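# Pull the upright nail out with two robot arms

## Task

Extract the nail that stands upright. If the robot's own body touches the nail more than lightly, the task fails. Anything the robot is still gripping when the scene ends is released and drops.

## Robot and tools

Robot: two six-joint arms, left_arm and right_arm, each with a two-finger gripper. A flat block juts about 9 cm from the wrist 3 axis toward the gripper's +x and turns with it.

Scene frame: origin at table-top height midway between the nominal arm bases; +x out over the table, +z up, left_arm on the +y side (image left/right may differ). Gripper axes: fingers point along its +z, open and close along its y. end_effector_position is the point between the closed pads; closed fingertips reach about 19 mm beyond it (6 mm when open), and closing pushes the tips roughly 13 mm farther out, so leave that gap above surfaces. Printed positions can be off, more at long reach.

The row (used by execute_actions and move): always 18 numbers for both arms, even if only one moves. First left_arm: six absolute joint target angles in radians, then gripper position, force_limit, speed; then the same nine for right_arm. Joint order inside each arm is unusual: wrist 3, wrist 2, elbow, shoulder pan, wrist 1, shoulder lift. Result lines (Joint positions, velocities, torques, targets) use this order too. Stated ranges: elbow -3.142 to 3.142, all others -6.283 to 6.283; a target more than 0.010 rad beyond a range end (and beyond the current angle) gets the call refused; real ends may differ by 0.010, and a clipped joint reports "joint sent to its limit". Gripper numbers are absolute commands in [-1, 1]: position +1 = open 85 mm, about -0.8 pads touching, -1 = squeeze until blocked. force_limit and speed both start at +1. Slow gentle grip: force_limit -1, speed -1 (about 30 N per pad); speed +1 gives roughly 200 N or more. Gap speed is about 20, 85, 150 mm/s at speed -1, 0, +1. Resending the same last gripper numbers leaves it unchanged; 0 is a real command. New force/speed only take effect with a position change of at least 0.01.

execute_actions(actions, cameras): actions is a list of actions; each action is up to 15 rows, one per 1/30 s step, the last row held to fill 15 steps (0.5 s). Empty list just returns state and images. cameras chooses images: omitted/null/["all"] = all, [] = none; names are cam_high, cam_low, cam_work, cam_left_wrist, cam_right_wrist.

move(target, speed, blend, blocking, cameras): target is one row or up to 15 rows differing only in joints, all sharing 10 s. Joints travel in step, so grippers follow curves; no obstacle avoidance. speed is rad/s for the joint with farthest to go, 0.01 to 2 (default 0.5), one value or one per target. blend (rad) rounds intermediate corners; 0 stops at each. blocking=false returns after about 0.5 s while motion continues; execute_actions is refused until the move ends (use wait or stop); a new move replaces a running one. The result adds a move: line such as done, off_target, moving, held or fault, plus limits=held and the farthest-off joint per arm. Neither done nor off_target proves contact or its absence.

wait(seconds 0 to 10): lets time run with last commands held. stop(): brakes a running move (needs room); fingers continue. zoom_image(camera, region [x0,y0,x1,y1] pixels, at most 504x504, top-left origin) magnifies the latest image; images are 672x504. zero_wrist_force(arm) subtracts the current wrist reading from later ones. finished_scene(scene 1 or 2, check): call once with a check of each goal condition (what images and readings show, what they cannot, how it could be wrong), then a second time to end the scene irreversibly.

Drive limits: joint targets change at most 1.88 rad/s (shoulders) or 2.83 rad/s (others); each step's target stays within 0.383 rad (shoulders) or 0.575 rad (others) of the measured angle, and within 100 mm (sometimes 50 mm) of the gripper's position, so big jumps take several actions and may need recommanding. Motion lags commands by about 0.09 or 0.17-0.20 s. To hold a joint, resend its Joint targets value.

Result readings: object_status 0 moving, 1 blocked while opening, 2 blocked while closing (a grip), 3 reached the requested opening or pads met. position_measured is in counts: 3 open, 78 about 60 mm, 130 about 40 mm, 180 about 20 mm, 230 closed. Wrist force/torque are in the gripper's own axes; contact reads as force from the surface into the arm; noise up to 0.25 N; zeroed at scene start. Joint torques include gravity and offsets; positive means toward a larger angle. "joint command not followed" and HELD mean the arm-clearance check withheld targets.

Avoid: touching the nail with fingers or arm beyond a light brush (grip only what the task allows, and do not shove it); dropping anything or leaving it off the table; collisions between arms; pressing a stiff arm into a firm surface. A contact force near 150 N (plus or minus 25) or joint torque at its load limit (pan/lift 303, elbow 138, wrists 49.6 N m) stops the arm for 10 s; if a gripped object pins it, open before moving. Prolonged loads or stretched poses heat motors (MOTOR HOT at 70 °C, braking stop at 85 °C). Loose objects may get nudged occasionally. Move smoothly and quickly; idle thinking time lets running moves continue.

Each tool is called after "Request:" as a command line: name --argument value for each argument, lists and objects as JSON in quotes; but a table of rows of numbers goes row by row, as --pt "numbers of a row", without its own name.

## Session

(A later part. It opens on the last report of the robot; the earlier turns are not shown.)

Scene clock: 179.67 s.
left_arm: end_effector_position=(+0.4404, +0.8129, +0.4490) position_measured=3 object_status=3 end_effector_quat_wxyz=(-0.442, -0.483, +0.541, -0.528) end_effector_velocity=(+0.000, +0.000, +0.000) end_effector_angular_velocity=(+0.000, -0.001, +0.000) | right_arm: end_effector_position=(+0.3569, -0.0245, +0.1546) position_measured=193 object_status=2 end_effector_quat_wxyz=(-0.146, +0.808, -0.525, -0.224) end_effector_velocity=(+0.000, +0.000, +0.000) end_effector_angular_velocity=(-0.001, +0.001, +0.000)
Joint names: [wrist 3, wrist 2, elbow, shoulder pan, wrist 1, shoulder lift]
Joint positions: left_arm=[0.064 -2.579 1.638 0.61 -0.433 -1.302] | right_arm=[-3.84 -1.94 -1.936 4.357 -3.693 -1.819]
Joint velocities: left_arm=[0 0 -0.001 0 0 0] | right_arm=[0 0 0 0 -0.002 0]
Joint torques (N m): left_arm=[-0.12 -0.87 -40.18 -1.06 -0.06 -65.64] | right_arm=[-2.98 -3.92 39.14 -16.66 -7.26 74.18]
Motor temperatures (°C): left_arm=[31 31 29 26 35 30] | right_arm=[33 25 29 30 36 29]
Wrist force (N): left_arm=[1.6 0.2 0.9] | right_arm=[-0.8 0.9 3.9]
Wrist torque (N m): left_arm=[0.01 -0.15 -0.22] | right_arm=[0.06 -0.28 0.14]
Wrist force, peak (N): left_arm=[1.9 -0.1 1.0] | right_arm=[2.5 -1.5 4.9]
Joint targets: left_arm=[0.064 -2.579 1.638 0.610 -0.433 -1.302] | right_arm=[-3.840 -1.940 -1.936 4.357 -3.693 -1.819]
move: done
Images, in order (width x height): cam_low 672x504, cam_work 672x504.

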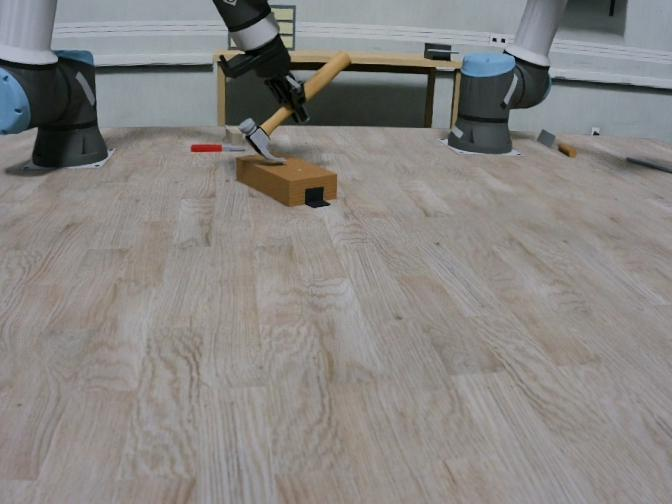

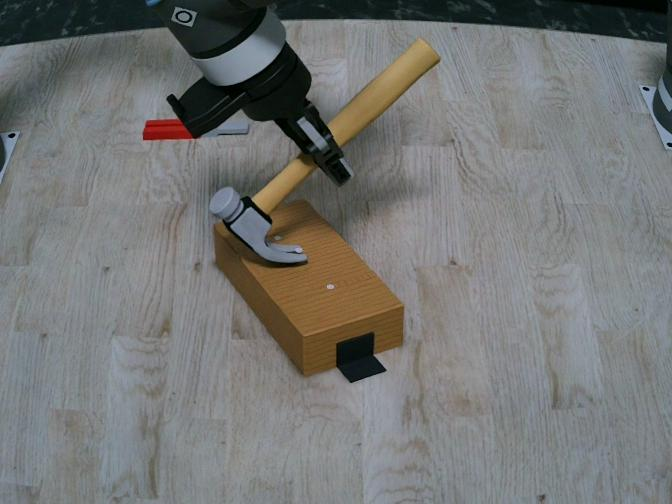

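Request:
move --pt "0.064 -2.579 1.638 0.610 -0.433 -1.302 1 1 1 -3.8690 -1.9510 -1.9500 4.3276 -3.7076 -1.8013 -1 1 1" --pt "0.064 -2.579 1.638 0.610 -0.433 -1.302 1 1 1 -3.9207 -2.2333 -2.0768 4.1562 -3.4446 -1.7755 -1 1 1" --speed 0.1 --cameras '["cam_work","cam_low","cam_left_wrist"]'

Request:
zoom_image --camera "cam_low" --region '[240, 125, 320, 185]'

Request:
zoom_image --camera "cam_work" --region '[200, 205, 340, 310]'

Scene clock: 184.40 s.
left_arm: end_effector_position=(+0.4404, +0.8129, +0.4490) position_measured=3 object_status=3 end_effector_quat_wxyz=(-0.442, -0.483, +0.541, -0.528) end_effector_velocity=(+0.000, +0.000, +0.000) end_effector_angular_velocity=(+0.000, +0.001, +0.000) | right_arm: end_effector_position=(+0.3791, -0.0853, +0.1544) position_measured=193 object_status=2 end_effector_quat_wxyz=(-0.222, +0.766, -0.498, -0.341) end_effector_velocity=(+0.000, +0.000, +0.000) end_effector_angular_velocity=(+0.002, +0.000, +0.000)
Joint names: [wrist 3, wrist 2, elbow, shoulder pan, wrist 1, shoulder lift]
Joint positions: left_arm=[0.064 -2.579 1.638 0.61 -0.433 -1.302] | right_arm=[-3.921 -2.233 -2.077 4.156 -3.445 -1.776]
Joint velocities: left_arm=[0 0 0.001 0.001 0 0] | right_arm=[0 -0.002 -0.001 -0.001 0.003 0]
Joint torques (N m): left_arm=[0.16 -0.74 -39.46 2 0.84 -65.15] | right_arm=[-2.02 6.74 -27.5 -19.76 -5.98 11.9]
Motor temperatures (°C): left_arm=[31 31 29 26 35 30] | right_arm=[33 25 29 30 36 29]
Wrist force (N): left_arm=[1.8 0.2 0.7] | right_arm=[-77.3 -14.4 -51.5]
Wrist torque (N m): left_arm=[0.02 -0.17 -0.21] | right_arm=[0.65 0.55 -0.69]
Wrist force, peak (N): left_arm=[2.1 0.3 1.0] | right_arm=[-85.4 -13.4 -55.8]
Joint targets: left_arm=[0.064 -2.579 1.638 0.610 -0.433 -1.302] | right_arm=[-3.921 -2.233 -2.077 4.156 -3.445 -1.776]
move: done
Images, in order (width x height): cam_low 672x504, cam_work 672x504, cam_left_wrist 672x504.

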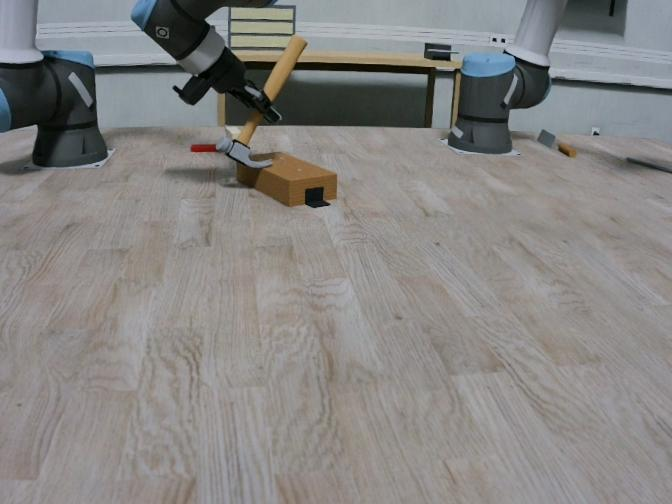

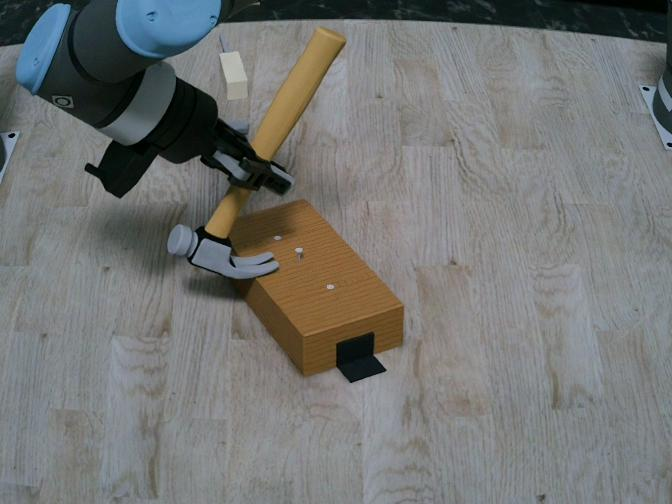

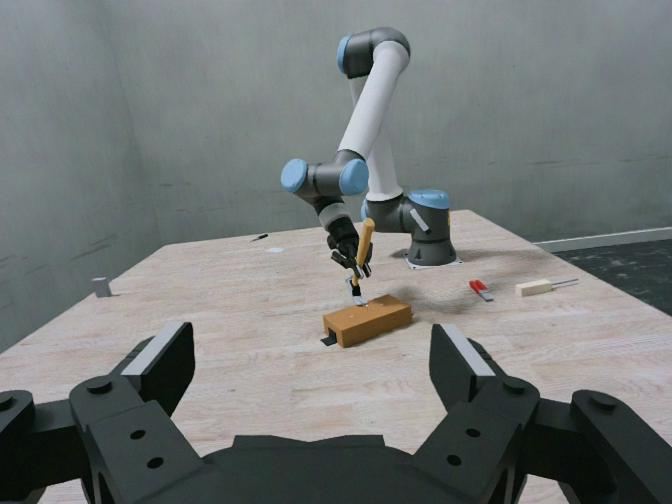

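Scaled by 6.300 from the camera's 672x504 image, which has a finer 960x720 frame.

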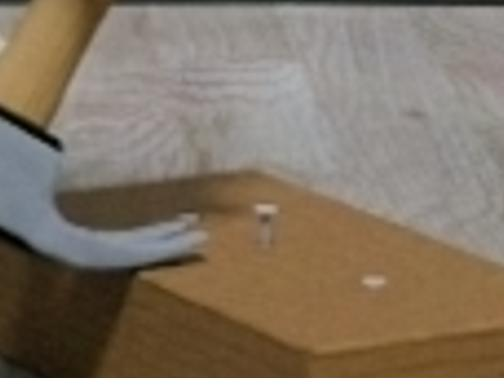

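Scaled by 3.600 from the camera's 672x504 image, which has a finer 960x720 frame.

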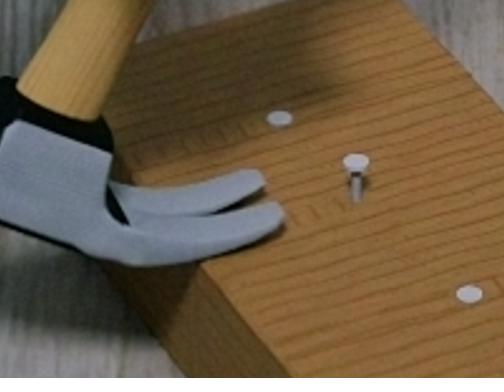

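Request:
move --pt "0.064 -2.579 1.638 0.610 -0.433 -1.302 1 1 1 -3.9207 -2.2333 -2.0745 4.1562 -3.4505 -1.7719 -1 1 1" --pt "0.064 -2.579 1.638 0.610 -0.433 -1.302 1 1 1 -3.8945 -2.2200 -2.0682 4.1808 -3.4390 -1.7740 -1 1 1" --speed 0.04 --cameras '["cam_work","cam_low"]'

Request:
zoom_image --camera "cam_low" --region '[240, 125, 320, 185]'

Request:
zoom_image --camera "cam_work" --region '[200, 205, 340, 310]'

Scene clock: 186.37 s.
left_arm: end_effector_position=(+0.4404, +0.8129, +0.4490) position_measured=3 object_status=3 end_effector_quat_wxyz=(-0.442, -0.483, +0.541, -0.528) end_effector_velocity=(+0.000, +0.000, +0.001) end_effector_angular_velocity=(+0.001, -0.001, -0.001) | right_arm: end_effector_position=(+0.3737, -0.0726, +0.1573) position_measured=193 object_status=2 end_effector_quat_wxyz=(-0.222, +0.766, -0.498, -0.341) end_effector_velocity=(-0.001, +0.001, -0.001) end_effector_angular_velocity=(-0.001, +0.000, +0.001)
Joint names: [wrist 3, wrist 2, elbow, shoulder pan, wrist 1, shoulder lift]
Joint positions: left_arm=[0.064 -2.579 1.638 0.61 -0.433 -1.302] | right_arm=[-3.895 -2.22 -2.068 4.181 -3.439 -1.774]
Joint velocities: left_arm=[0 0.001 0 0 0 -0.001] | right_arm=[0.002 0.001 0 0.003 0.001 -0.001]
Joint torques (N m): left_arm=[0.09 -1.17 -38.83 -0.07 1.14 -65.63] | right_arm=[3.15 2.06 38.35 20.97 1.28 43.55]
Motor temperatures (°C): left_arm=[31 31 29 26 35 30] | right_arm=[33 25 29 30 36 29]
Wrist force (N): left_arm=[1.8 0.2 0.8] | right_arm=[-0.5 1.2 3.5]
Wrist torque (N m): left_arm=[0.02 -0.17 -0.21] | right_arm=[0.21 -0.20 0.18]
Wrist force, peak (N): left_arm=[2.2 0.2 0.8] | right_arm=[-79.0 -14.7 -52.9]
Joint targets: left_arm=[0.064 -2.579 1.638 0.610 -0.433 -1.302] | right_arm=[-3.894 -2.220 -2.068 4.181 -3.439 -1.774]
move: done
Images, in order (width x height): cam_low 672x504, cam_work 672x504.

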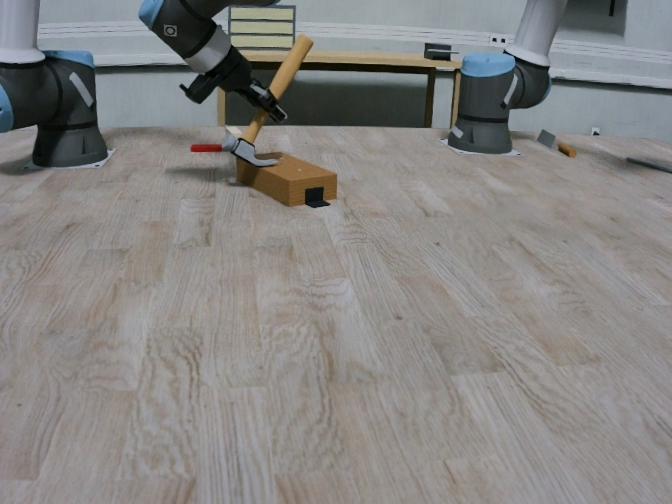

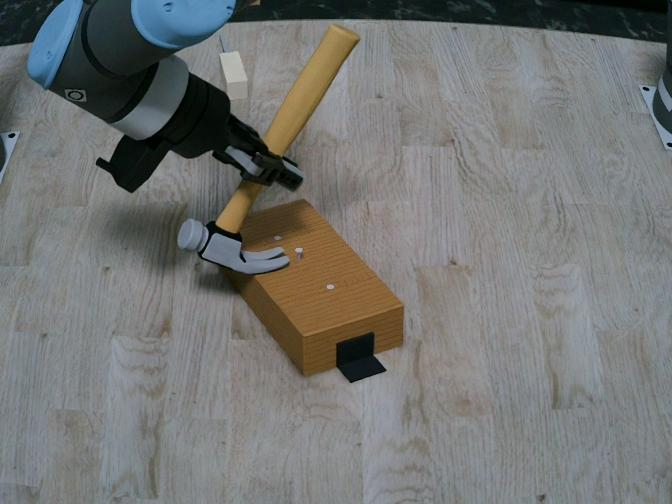

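Scaled by 6.300 from the camera's 672x504 image, which has a finer 960x720 frame.

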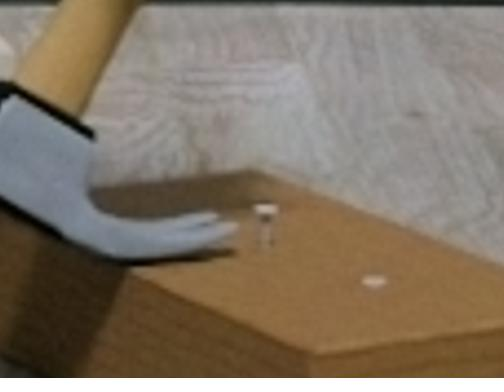

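Scaled by 3.600 from the camera's 672x504 image, which has a finer 960x720 frame.

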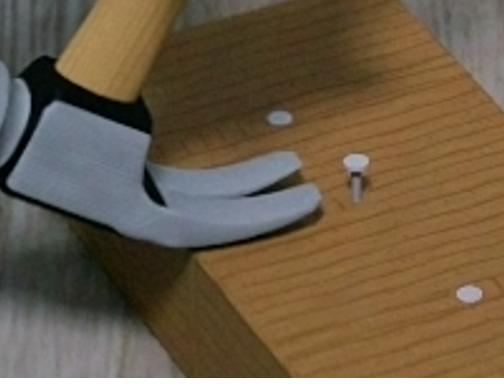

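Request:
move --pt "0.064 -2.579 1.638 0.610 -0.433 -1.302 1 1 1 -3.9022 -2.2239 -2.0622 4.1735 -3.4437 -1.7795 -1 1 1" --pt "0.064 -2.579 1.638 0.610 -0.433 -1.302 1 1 1 -3.8860 -2.2157 -2.0584 4.1888 -3.4368 -1.7808 -1 1 1" --speed 0.04 --cameras '["cam_work","cam_low"]'

Request:
zoom_image --camera "cam_low" --region '[240, 125, 320, 185]'

Request:
zoom_image --camera "cam_work" --region '[200, 205, 340, 310]'

Scene clock: 188.10 s.
left_arm: end_effector_position=(+0.4404, +0.8129, +0.4490) position_measured=3 object_status=3 end_effector_quat_wxyz=(-0.442, -0.483, +0.541, -0.528) end_effector_velocity=(+0.000, -0.001, +0.000) end_effector_angular_velocity=(+0.000, +0.001, -0.001) | right_arm: end_effector_position=(+0.3740, -0.0648, +0.1573) position_measured=193 object_status=2 end_effector_quat_wxyz=(-0.222, +0.766, -0.498, -0.341) end_effector_velocity=(-0.001, +0.001, +0.000) end_effector_angular_velocity=(+0.000, +0.000, +0.002)
Joint names: [wrist 3, wrist 2, elbow, shoulder pan, wrist 1, shoulder lift]
Joint positions: left_arm=[0.064 -2.579 1.638 0.61 -0.433 -1.302] | right_arm=[-3.886 -2.216 -2.058 4.189 -3.437 -1.781]
Joint velocities: left_arm=[0 0 0.001 -0.001 0 0] | right_arm=[0.001 0.001 0 0.004 0.001 -0.001]
Joint torques (N m): left_arm=[-0.28 -0.94 -40.24 -1.76 0.52 -61.83] | right_arm=[3.08 1.93 37.28 19.5 1.48 44.38]
Motor temperatures (°C): left_arm=[31 31 29 26 35 30] | right_arm=[33 25 29 30 36 29]
Wrist force (N): left_arm=[1.8 0.1 1.1] | right_arm=[-0.4 2.0 3.4]
Wrist torque (N m): left_arm=[0.00 -0.17 -0.21] | right_arm=[0.33 -0.23 0.18]
Wrist force, peak (N): left_arm=[1.9 -0.1 1.0] | right_arm=[-0.4 2.0 3.4]
Joint targets: left_arm=[0.064 -2.579 1.638 0.610 -0.433 -1.302] | right_arm=[-3.886 -2.216 -2.058 4.189 -3.437 -1.781]
move: done
Images, in order (width x height): cam_low 672x504, cam_work 672x504.

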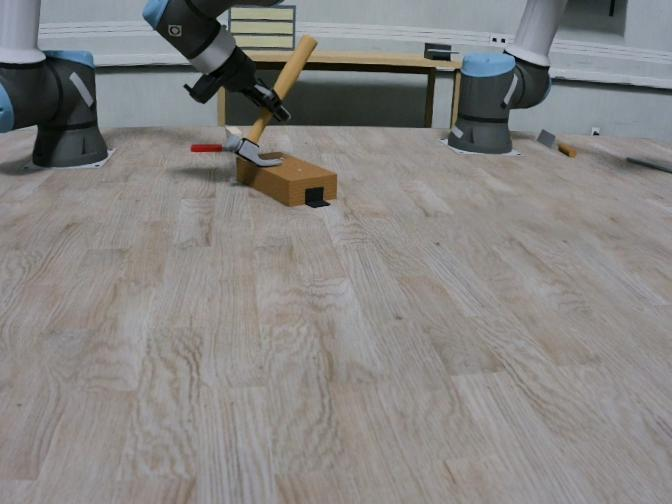

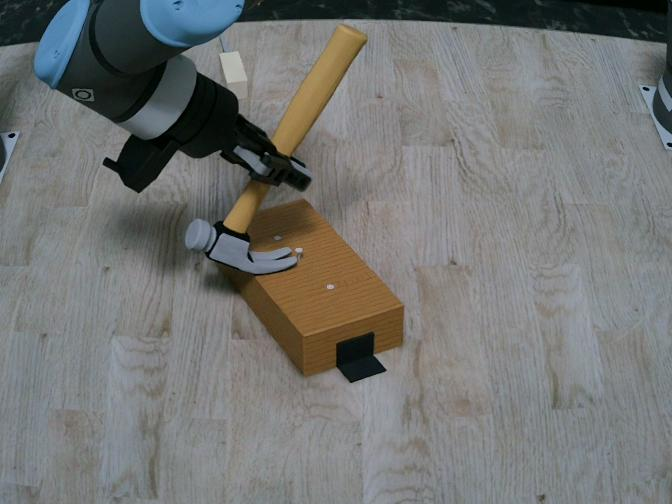

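Scaled by 6.300 from the camera's 672x504 image, which has a finer 960x720 frame.

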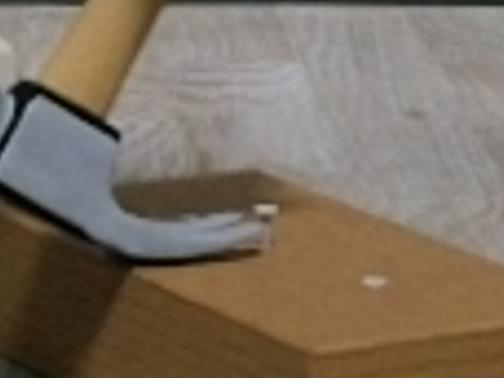

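Scaled by 3.600 from the camera's 672x504 image, which has a finer 960x720 frame.

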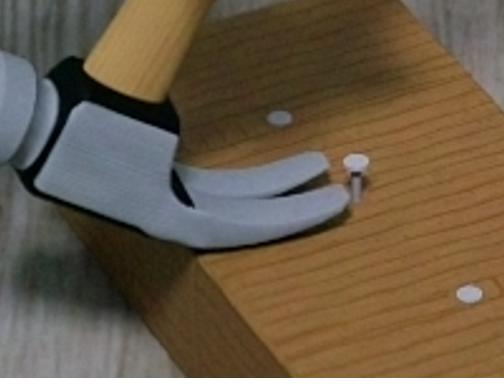

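Request:
move --pt "0.064 -2.579 1.638 0.610 -0.433 -1.302 1 1 1 -3.8598 -2.2024 -2.0521 4.2134 -3.4253 -1.7829 -1 1 1" --speed 0.03 --cameras '["cam_work","cam_low"]'

Request:
zoom_image --camera "cam_low" --region '[240, 125, 320, 185]'

Request:
zoom_image --camera "cam_work" --region '[200, 205, 340, 310]'

Scene clock: 189.53 s.
left_arm: end_effector_position=(+0.4404, +0.8129, +0.4490) position_measured=3 object_status=3 end_effector_quat_wxyz=(-0.442, -0.483, +0.541, -0.528) end_effector_velocity=(+0.000, +0.000, +0.001) end_effector_angular_velocity=(+0.001, -0.001, +0.000) | right_arm: end_effector_position=(+0.3679, -0.0519, +0.1574) position_measured=193 object_status=2 end_effector_quat_wxyz=(-0.222, +0.766, -0.498, -0.341) end_effector_velocity=(-0.001, +0.001, +0.000) end_effector_angular_velocity=(+0.000, +0.001, +0.001)
Joint names: [wrist 3, wrist 2, elbow, shoulder pan, wrist 1, shoulder lift]
Joint positions: left_arm=[0.064 -2.579 1.638 0.61 -0.433 -1.302] | right_arm=[-3.86 -2.202 -2.052 4.213 -3.425 -1.783]
Joint velocities: left_arm=[0 0 0 0.001 0 -0.001] | right_arm=[0.002 0.001 0 0.002 0.001 0]
Joint torques (N m): left_arm=[-0.67 -1.09 -39.82 -3.17 0.9 -62.84] | right_arm=[3.08 2.32 37.73 20.72 1.61 44.95]
Motor temperatures (°C): left_arm=[31 31 29 26 35 30] | right_arm=[33 25 29 30 36 29]
Wrist force (N): left_arm=[1.7 0.0 0.9] | right_arm=[-0.5 1.1 3.2]
Wrist torque (N m): left_arm=[-0.03 -0.16 -0.21] | right_arm=[0.20 -0.20 0.18]
Wrist force, peak (N): left_arm=[2.0 0.3 1.0] | right_arm=[-0.7 1.5 3.7]
Joint targets: left_arm=[0.064 -2.579 1.638 0.610 -0.433 -1.302] | right_arm=[-3.860 -2.202 -2.052 4.213 -3.425 -1.783]
move: done
Images, in order (width x height): cam_low 672x504, cam_work 672x504.

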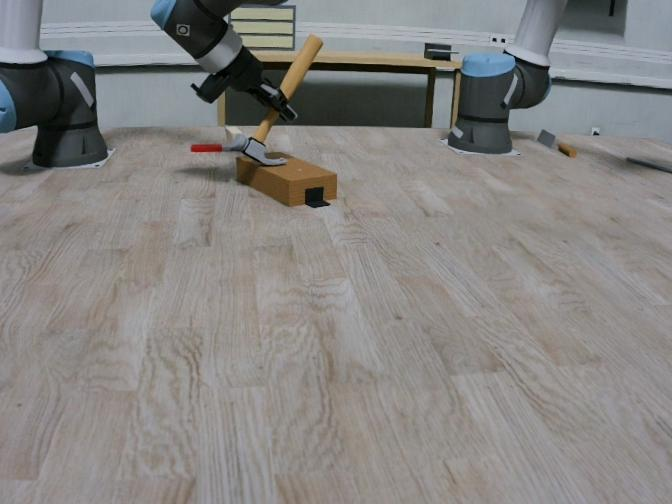

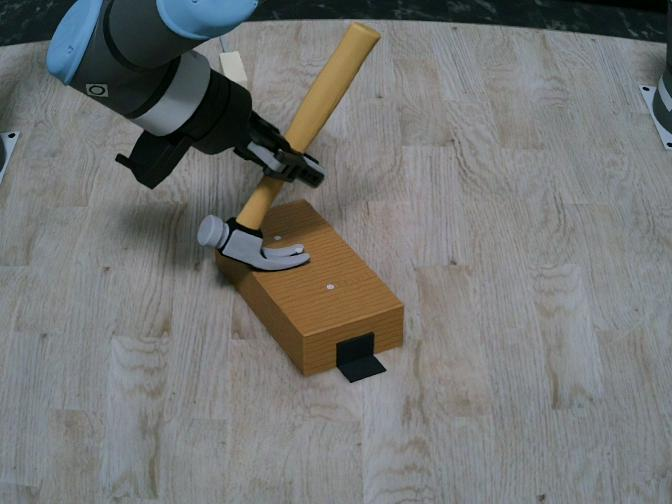

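Scaled by 6.300 from the camera's 672x504 image, which has a finer 960x720 frame.

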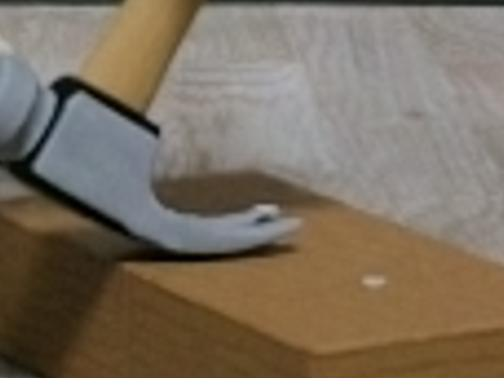

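Scaled by 3.600 from the camera's 672x504 image, which has a finer 960x720 frame.

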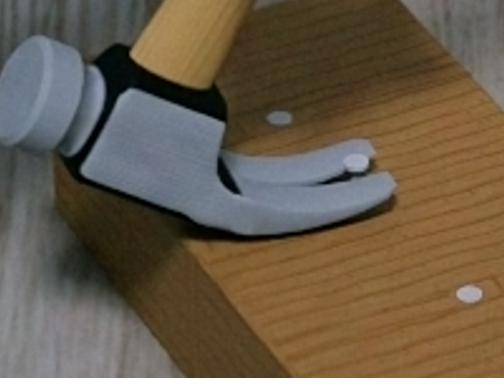

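Request:
move --pt "0.064 -2.579 1.638 0.610 -0.433 -1.302 1 1 1 -3.8430 -2.1939 -2.0480 4.2293 -3.4179 -1.7843 -1 1 1" --speed 0.03 --cameras '["cam_work","cam_low"]'

Request:
zoom_image --camera "cam_low" --region '[240, 125, 320, 185]'

Request:
zoom_image --camera "cam_work" --region '[200, 205, 340, 310]'

Scene clock: 190.73 s.
left_arm: end_effector_position=(+0.4404, +0.8129, +0.4490) position_measured=3 object_status=3 end_effector_quat_wxyz=(-0.442, -0.483, +0.541, -0.528) end_effector_velocity=(+0.000, +0.000, +0.001) end_effector_angular_velocity=(+0.001, -0.001, +0.000) | right_arm: end_effector_position=(+0.3638, -0.0437, +0.1575) position_measured=193 object_status=2 end_effector_quat_wxyz=(-0.222, +0.765, -0.498, -0.341) end_effector_velocity=(-0.001, +0.001, +0.000) end_effector_angular_velocity=(-0.001, +0.001, +0.001)
Joint names: [wrist 3, wrist 2, elbow, shoulder pan, wrist 1, shoulder lift]
Joint positions: left_arm=[0.064 -2.579 1.638 0.61 -0.433 -1.302] | right_arm=[-3.843 -2.194 -2.048 4.229 -3.418 -1.784]
Joint velocities: left_arm=[0 0.001 -0.001 0 0 -0.001] | right_arm=[0.001 0.001 0 0.003 0 0]
Joint torques (N m): left_arm=[0.28 -1.08 -40.35 -0.99 1.13 -61.76] | right_arm=[3.45 0.08 37.26 24.23 0.41 45.92]
Motor temperatures (°C): left_arm=[31 31 29 26 35 30] | right_arm=[33 25 29 30 36 29]
Wrist force (N): left_arm=[1.8 0.0 0.8] | right_arm=[2.5 -4.7 2.1]
Wrist torque (N m): left_arm=[-0.03 -0.19 -0.22] | right_arm=[0.52 0.09 -0.28]
Wrist force, peak (N): left_arm=[2.1 0.0 0.8] | right_arm=[2.8 -4.7 2.9]
Joint targets: left_arm=[0.064 -2.579 1.638 0.610 -0.433 -1.302] | right_arm=[-3.843 -2.194 -2.048 4.229 -3.418 -1.784]
move: done
Images, in order (width x height): cam_low 672x504, cam_work 672x504.

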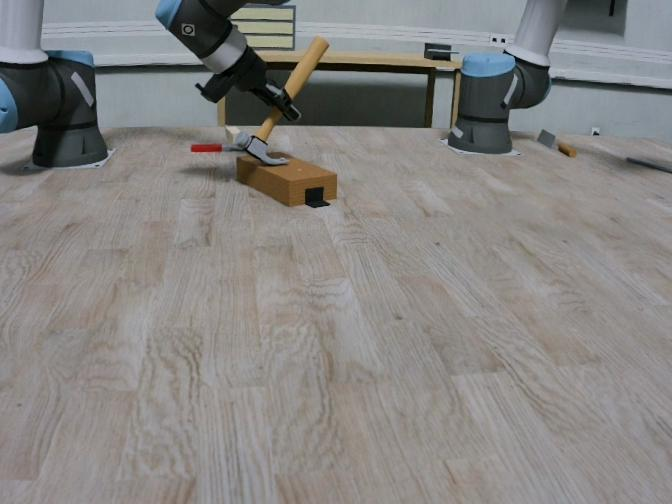

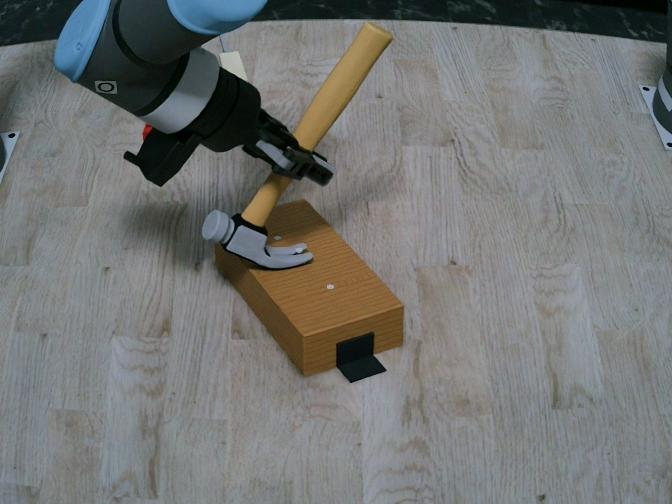

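Scaled by 6.300 from the camera's 672x504 image, which has a finer 960x720 frame.

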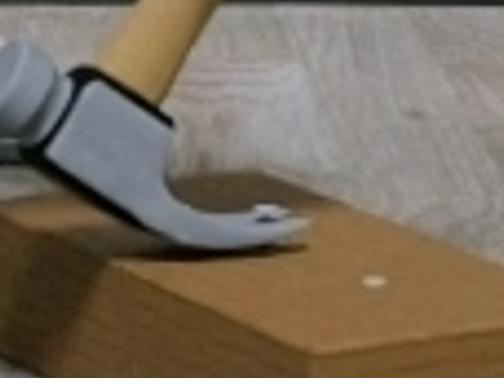

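Scaled by 3.600 from the camera's 672x504 image, which has a finer 960x720 frame.

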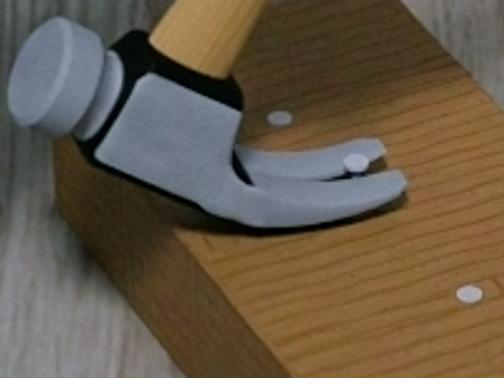

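Request:
move --pt "0.064 -2.579 1.638 0.610 -0.433 -1.302 1 1 1 -3.8262 -2.1854 -2.0440 4.2451 -3.4105 -1.7857 -1 1 1" --speed 0.03 --cameras '["cam_work","cam_low"]'

Request:
zoom_image --camera "cam_low" --region '[240, 125, 320, 185]'

Request:
zoom_image --camera "cam_work" --region '[200, 205, 340, 310]'

Scene clock: 191.80 s.
left_arm: end_effector_position=(+0.4404, +0.8129, +0.4490) position_measured=3 object_status=3 end_effector_quat_wxyz=(-0.442, -0.483, +0.541, -0.528) end_effector_velocity=(+0.000, +0.000, +0.001) end_effector_angular_velocity=(+0.001, -0.002, +0.000) | right_arm: end_effector_position=(+0.3595, -0.0354, +0.1577) position_measured=193 object_status=2 end_effector_quat_wxyz=(-0.222, +0.765, -0.499, -0.342) end_effector_velocity=(+0.000, +0.001, +0.001) end_effector_angular_velocity=(+0.003, -0.001, +0.000)
Joint names: [wrist 3, wrist 2, elbow, shoulder pan, wrist 1, shoulder lift]
Joint positions: left_arm=[0.064 -2.579 1.638 0.61 -0.433 -1.302] | right_arm=[-3.826 -2.185 -2.044 4.245 -3.411 -1.786]
Joint velocities: left_arm=[0 0 0 0 0 -0.002] | right_arm=[0.002 0.001 0 0.002 0.002 0.002]
Joint torques (N m): left_arm=[0.26 -1.16 -39.93 -0.31 1.1 -61.55] | right_arm=[3.74 -0.35 37.6 24.51 0.35 45.79]
Motor temperatures (°C): left_arm=[31 31 29 26 35 30] | right_arm=[33 25 29 30 36 29]
Wrist force (N): left_arm=[1.7 0.1 0.9] | right_arm=[3.2 -4.9 1.7]
Wrist torque (N m): left_arm=[-0.01 -0.17 -0.21] | right_arm=[0.62 0.02 -0.39]
Wrist force, peak (N): left_arm=[2.0 0.2 0.9] | right_arm=[3.2 -5.2 1.7]
Joint targets: left_arm=[0.064 -2.579 1.638 0.610 -0.433 -1.302] | right_arm=[-3.826 -2.185 -2.044 4.245 -3.411 -1.786]
move: done
Images, in order (width x height): cam_low 672x504, cam_work 672x504.

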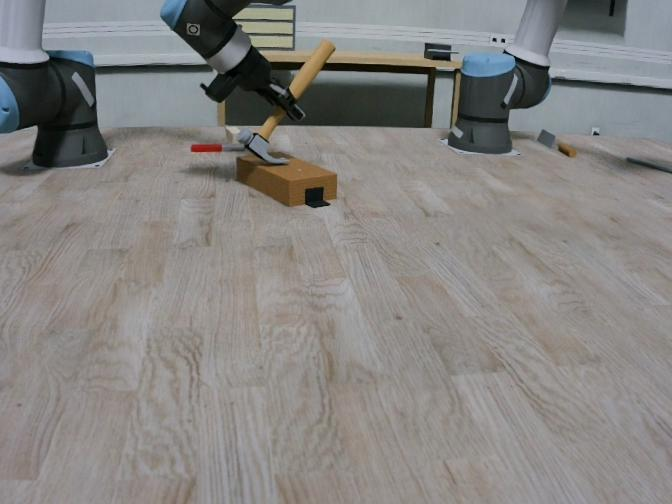

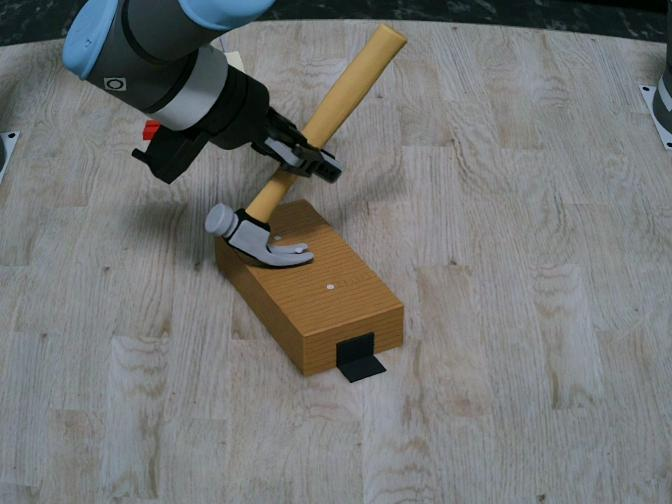

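Scaled by 6.300 from the camera's 672x504 image, which has a finer 960x720 frame.

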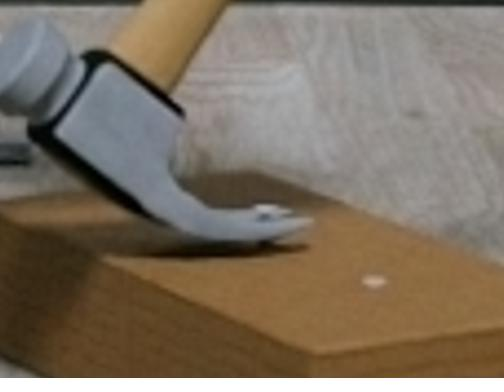

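Scaled by 3.600 from the camera's 672x504 image, which has a finer 960x720 frame.

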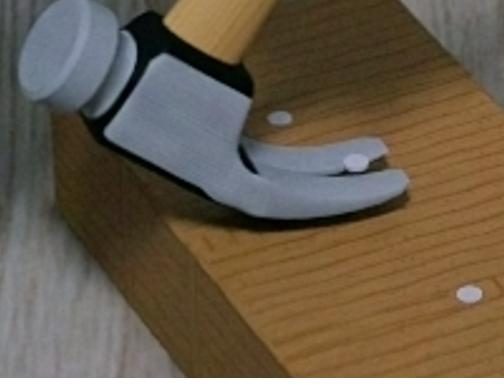

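Request:
move --pt "0.064 -2.579 1.638 0.610 -0.433 -1.302 1 1 1 -3.8230 -2.2180 -2.0555 4.2272 -3.3769 -1.7847 -1 1 1" --speed 0.03 --cameras '[]'

Request:
move --pt "0.064 -2.579 1.638 0.610 -0.433 -1.302 1 1 1 -3.8197 -2.2507 -2.0670 4.2094 -3.3434 -1.7837 -1 1 1" --speed 0.03 --cameras '["cam_work","cam_low"]'

Request:
zoom_image --camera "cam_low" --region '[240, 125, 320, 185]'

Request:
zoom_image --camera "cam_work" --region '[200, 205, 340, 310]'

Scene clock: 194.37 s.
left_arm: end_effector_position=(+0.4404, +0.8129, +0.4490) position_measured=3 object_status=3 end_effector_quat_wxyz=(-0.442, -0.483, +0.541, -0.528) end_effector_velocity=(+0.000, +0.000, +0.000) end_effector_angular_velocity=(-0.001, +0.001, -0.001) | right_arm: end_effector_position=(+0.3616, -0.0386, +0.1585) position_measured=193 object_status=2 end_effector_quat_wxyz=(-0.230, +0.759, -0.495, -0.355) end_effector_velocity=(+0.000, -0.001, -0.001) end_effector_angular_velocity=(-0.001, +0.002, +0.000)
Joint names: [wrist 3, wrist 2, elbow, shoulder pan, wrist 1, shoulder lift]
Joint positions: left_arm=[0.064 -2.579 1.638 0.61 -0.433 -1.302] | right_arm=[-3.823 -2.218 -2.055 4.227 -3.377 -1.785]
Joint velocities: left_arm=[0 0 0 -0.001 0 0.001] | right_arm=[0 -0.001 -0.001 0 0 -0.001]
Joint torques (N m): left_arm=[0.11 -0.88 -40.42 2.29 0.74 -66.26] | right_arm=[3.04 -5.43 25.12 -16.35 1.43 71.36]
Motor temperatures (°C): left_arm=[31 31 29 26 35 30] | right_arm=[33 25 29 30 36 29]
Wrist force (N): left_arm=[1.8 -0.1 0.7] | right_arm=[0.6 -0.2 1.9]
Wrist torque (N m): left_arm=[-0.04 -0.17 -0.22] | right_arm=[0.30 -0.19 0.04]
Wrist force, peak (N): left_arm=[2.0 0.1 1.0] | right_arm=[3.6 -4.8 1.8]
Joint targets: left_arm=[0.064 -2.579 1.638 0.610 -0.433 -1.302] | right_arm=[-3.823 -2.218 -2.055 4.227 -3.377 -1.785]
move: done
No camera images: "cameras" was empty.

Scene clock: 195.77 s.
left_arm: end_effector_position=(+0.4404, +0.8129, +0.4490) position_measured=3 object_status=3 end_effector_quat_wxyz=(-0.442, -0.483, +0.541, -0.528) end_effector_velocity=(+0.000, -0.001, +0.000) end_effector_angular_velocity=(+0.000, -0.001, -0.002) | right_arm: end_effector_position=(+0.3636, -0.0421, +0.1595) position_measured=193 object_status=2 end_effector_quat_wxyz=(-0.239, +0.752, -0.491, -0.368) end_effector_velocity=(+0.000, +0.000, +0.000) end_effector_angular_velocity=(+0.001, +0.001, +0.001)
Joint names: [wrist 3, wrist 2, elbow, shoulder pan, wrist 1, shoulder lift]
Joint positions: left_arm=[0.064 -2.579 1.638 0.61 -0.433 -1.302] | right_arm=[-3.82 -2.251 -2.067 4.209 -3.343 -1.784]
Joint velocities: left_arm=[0 0 0 -0.002 0 -0.001] | right_arm=[0 -0.001 -0.001 0 0.001 0.001]
Joint torques (N m): left_arm=[-0.16 -0.72 -41.07 -3.45 1.01 -62.05] | right_arm=[3.19 -4.61 24.86 -18.47 1.8 70.67]
Motor temperatures (°C): left_arm=[31 31 29 26 35 30] | right_arm=[33 25 29 30 36 29]
Wrist force (N): left_arm=[1.7 0.3 1.0] | right_arm=[-0.2 1.2 3.3]
Wrist torque (N m): left_arm=[0.03 -0.16 -0.22] | right_arm=[0.18 -0.21 0.16]
Wrist force, peak (N): left_arm=[2.1 0.0 0.9] | right_arm=[0.3 1.1 3.4]
Joint targets: left_arm=[0.064 -2.579 1.638 0.610 -0.433 -1.302] | right_arm=[-3.820 -2.251 -2.067 4.209 -3.343 -1.784]
move: done
Images, in order (width x height): cam_low 672x504, cam_work 672x504.

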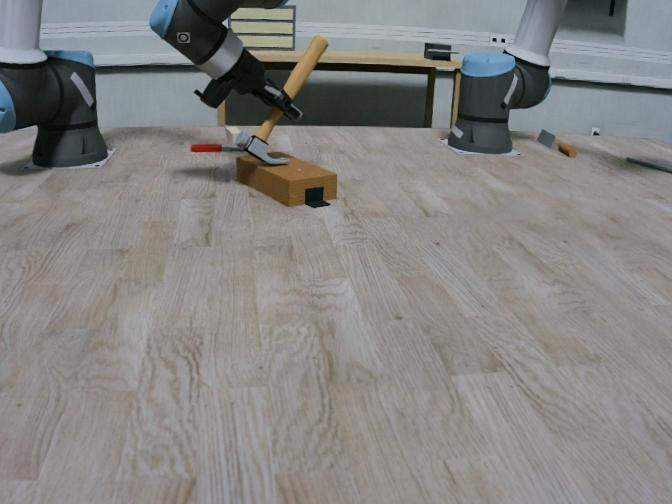

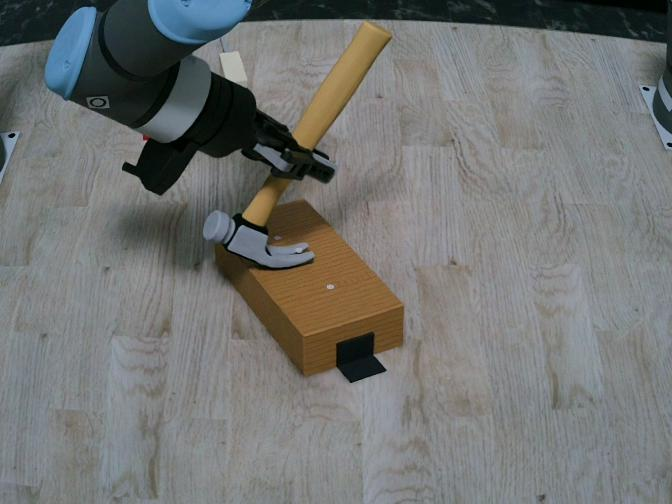

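Scaled by 6.300 from the camera's 672x504 image, which has a finer 960x720 frame.

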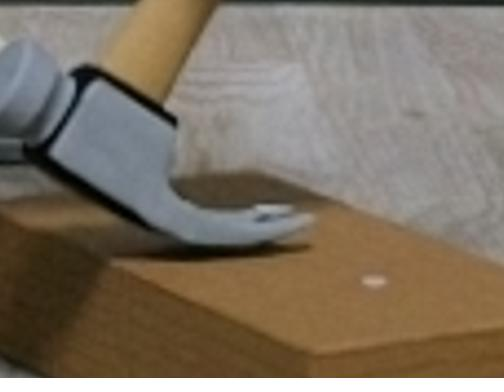

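Scaled by 3.600 from the camera's 672x504 image, which has a finer 960x720 frame.

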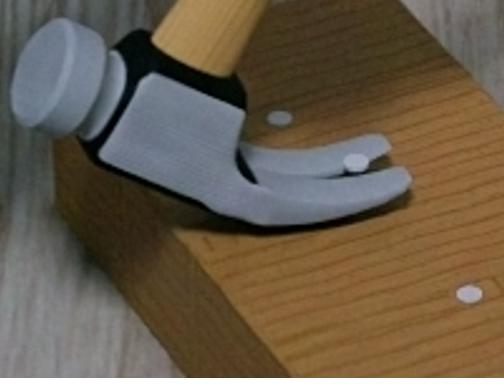

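Request:
move --pt "0.064 -2.579 1.638 0.610 -0.433 -1.302 1 1 1 -3.8132 -2.3159 -2.0900 4.1736 -3.2762 -1.7816 -1 1 1" --speed 0.03 --cameras '["cam_work","cam_low"]'

Request:
zoom_image --camera "cam_low" --region '[240, 125, 320, 185]'

Request:
zoom_image --camera "cam_work" --region '[200, 205, 340, 310]'

Scene clock: 198.50 s.
left_arm: end_effector_position=(+0.4404, +0.8129, +0.4490) position_measured=3 object_status=3 end_effector_quat_wxyz=(-0.442, -0.483, +0.541, -0.528) end_effector_velocity=(+0.000, +0.000, -0.002) end_effector_angular_velocity=(-0.002, +0.002, +0.001) | right_arm: end_effector_position=(+0.3676, -0.0503, +0.1621) position_measured=193 object_status=2 end_effector_quat_wxyz=(-0.256, +0.740, -0.482, -0.393) end_effector_velocity=(+0.000, +0.000, -0.001) end_effector_angular_velocity=(+0.000, +0.001, +0.000)
Joint names: [wrist 3, wrist 2, elbow, shoulder pan, wrist 1, shoulder lift]
Joint positions: left_arm=[0.064 -2.579 1.638 0.61 -0.433 -1.302] | right_arm=[-3.813 -2.316 -2.09 4.174 -3.276 -1.782]
Joint velocities: left_arm=[0 -0.001 0.001 0.001 0 0.002] | right_arm=[0 -0.001 0 -0.001 0.002 -0.001]
Joint torques (N m): left_arm=[-0.04 -1.3 -40.25 -0.73 0.98 -65.4] | right_arm=[3.27 -4.81 24.47 -18.31 1.76 71.52]
Motor temperatures (°C): left_arm=[31 31 29 26 35 30] | right_arm=[33 25 29 30 36 29]
Wrist force (N): left_arm=[1.8 0.1 0.6] | right_arm=[0.3 1.1 3.1]
Wrist torque (N m): left_arm=[0.00 -0.18 -0.21] | right_arm=[0.17 -0.27 0.14]
Wrist force, peak (N): left_arm=[2.1 0.4 0.8] | right_arm=[0.2 1.7 3.1]
Joint targets: left_arm=[0.064 -2.579 1.638 0.610 -0.433 -1.302] | right_arm=[-3.813 -2.316 -2.090 4.174 -3.276 -1.782]
move: done
Images, in order (width x height): cam_low 672x504, cam_work 672x504.

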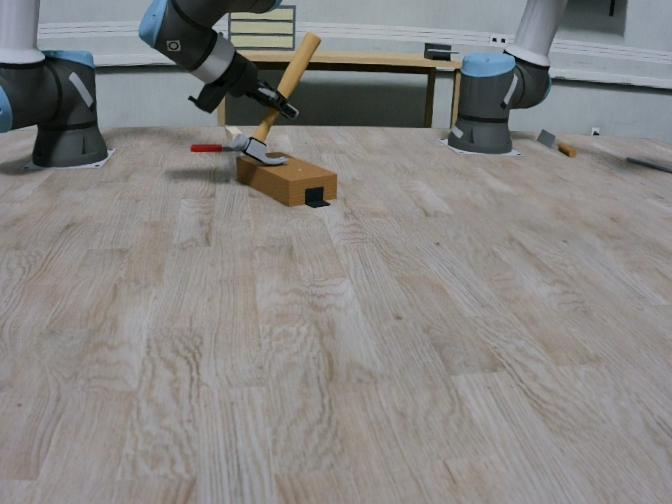

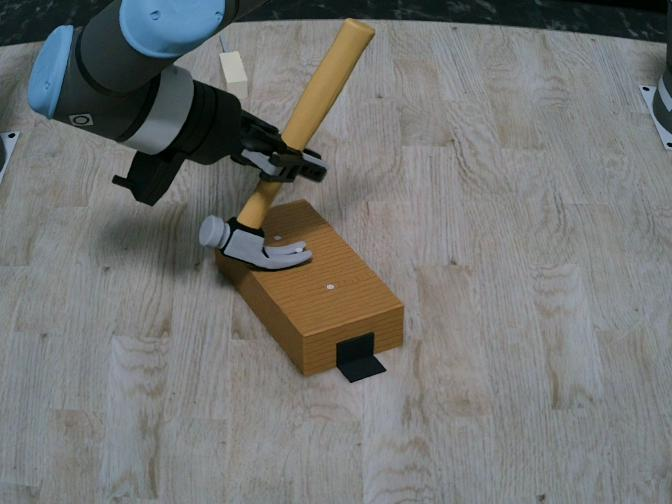

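Scaled by 6.300 from the camera's 672x504 image, which has a finer 960x720 frame.

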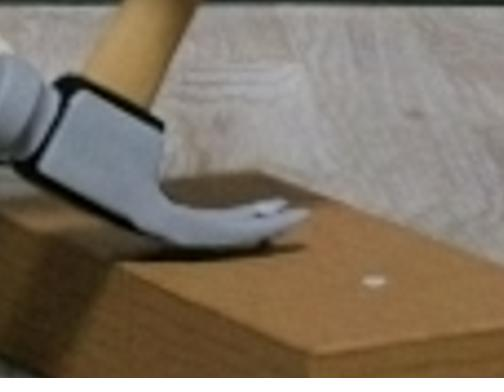

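Scaled by 3.600 from the camera's 672x504 image, which has a finer 960x720 frame.

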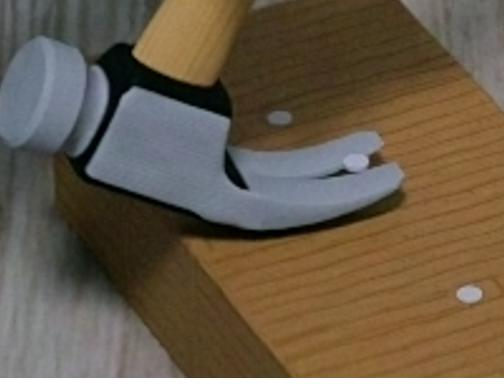

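Request:
move --pt "0.064 -2.579 1.638 0.610 -0.433 -1.302 1 1 1 -3.7897 -2.3813 -2.1140 4.1402 -3.1942 -1.7844 -1 1 1" --speed 0.03 --cameras '["cam_work","cam_low"]'

Request:
zoom_image --camera "cam_low" --region '[240, 125, 320, 185]'

Request:
zoom_image --camera "cam_work" --region '[200, 205, 340, 310]'

Scene clock: 202.10 s.
left_arm: end_effector_position=(+0.4404, +0.8129, +0.4490) position_measured=3 object_status=3 end_effector_quat_wxyz=(-0.442, -0.483, +0.541, -0.528) end_effector_velocity=(+0.001, +0.000, -0.001) end_effector_angular_velocity=(-0.001, +0.001, -0.001) | right_arm: end_effector_position=(+0.3712, -0.0571, +0.1627) position_measured=193 object_status=2 end_effector_quat_wxyz=(-0.273, +0.725, -0.473, -0.420) end_effector_velocity=(+0.000, +0.000, +0.000) end_effector_angular_velocity=(+0.002, +0.000, +0.000)
Joint names: [wrist 3, wrist 2, elbow, shoulder pan, wrist 1, shoulder lift]
Joint positions: left_arm=[0.064 -2.579 1.638 0.61 -0.433 -1.302] | right_arm=[-3.79 -2.381 -2.114 4.14 -3.194 -1.784]
Joint velocities: left_arm=[0 -0.001 0 -0.001 0 0.001] | right_arm=[0.001 -0.001 0 -0.001 0.002 0.001]
Joint torques (N m): left_arm=[0.39 -1.41 -39.81 0.22 0.92 -62.17] | right_arm=[3.06 -4.61 24.24 -18.49 2.24 44.3]
Motor temperatures (°C): left_arm=[31 31 29 26 35 30] | right_arm=[33 25 29 30 36 29]
Wrist force (N): left_arm=[1.7 0.3 0.8] | right_arm=[-0.3 1.3 2.8]
Wrist torque (N m): left_arm=[0.03 -0.16 -0.21] | right_arm=[0.28 -0.16 0.13]
Wrist force, peak (N): left_arm=[2.0 0.1 1.0] | right_arm=[-0.2 1.7 3.3]
Joint targets: left_arm=[0.064 -2.579 1.638 0.610 -0.433 -1.302] | right_arm=[-3.790 -2.381 -2.114 4.140 -3.194 -1.784]
move: done
Images, in order (width x height): cam_low 672x504, cam_work 672x504.

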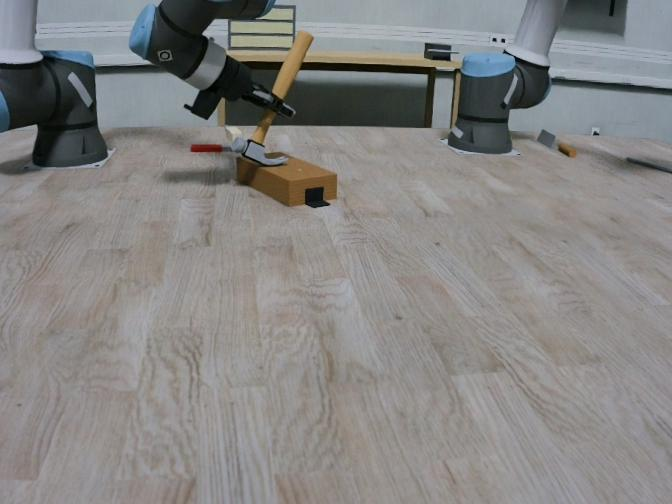

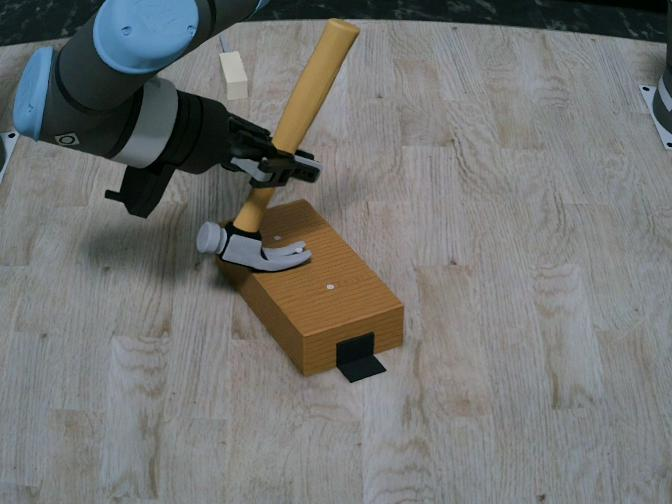

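Scaled by 6.300 from the camera's 672x504 image, which has a finer 960x720 frame.

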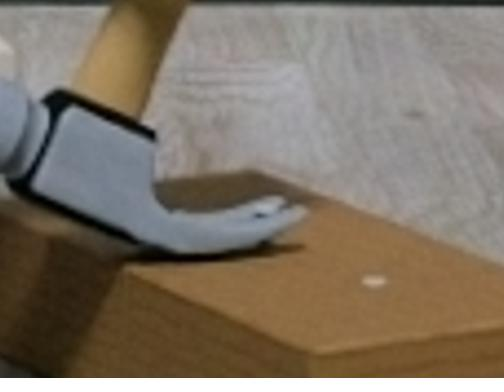

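Scaled by 3.600 from the camera's 672x504 image, which has a finer 960x720 frame.

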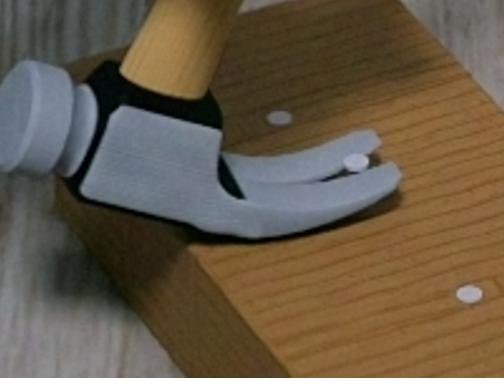

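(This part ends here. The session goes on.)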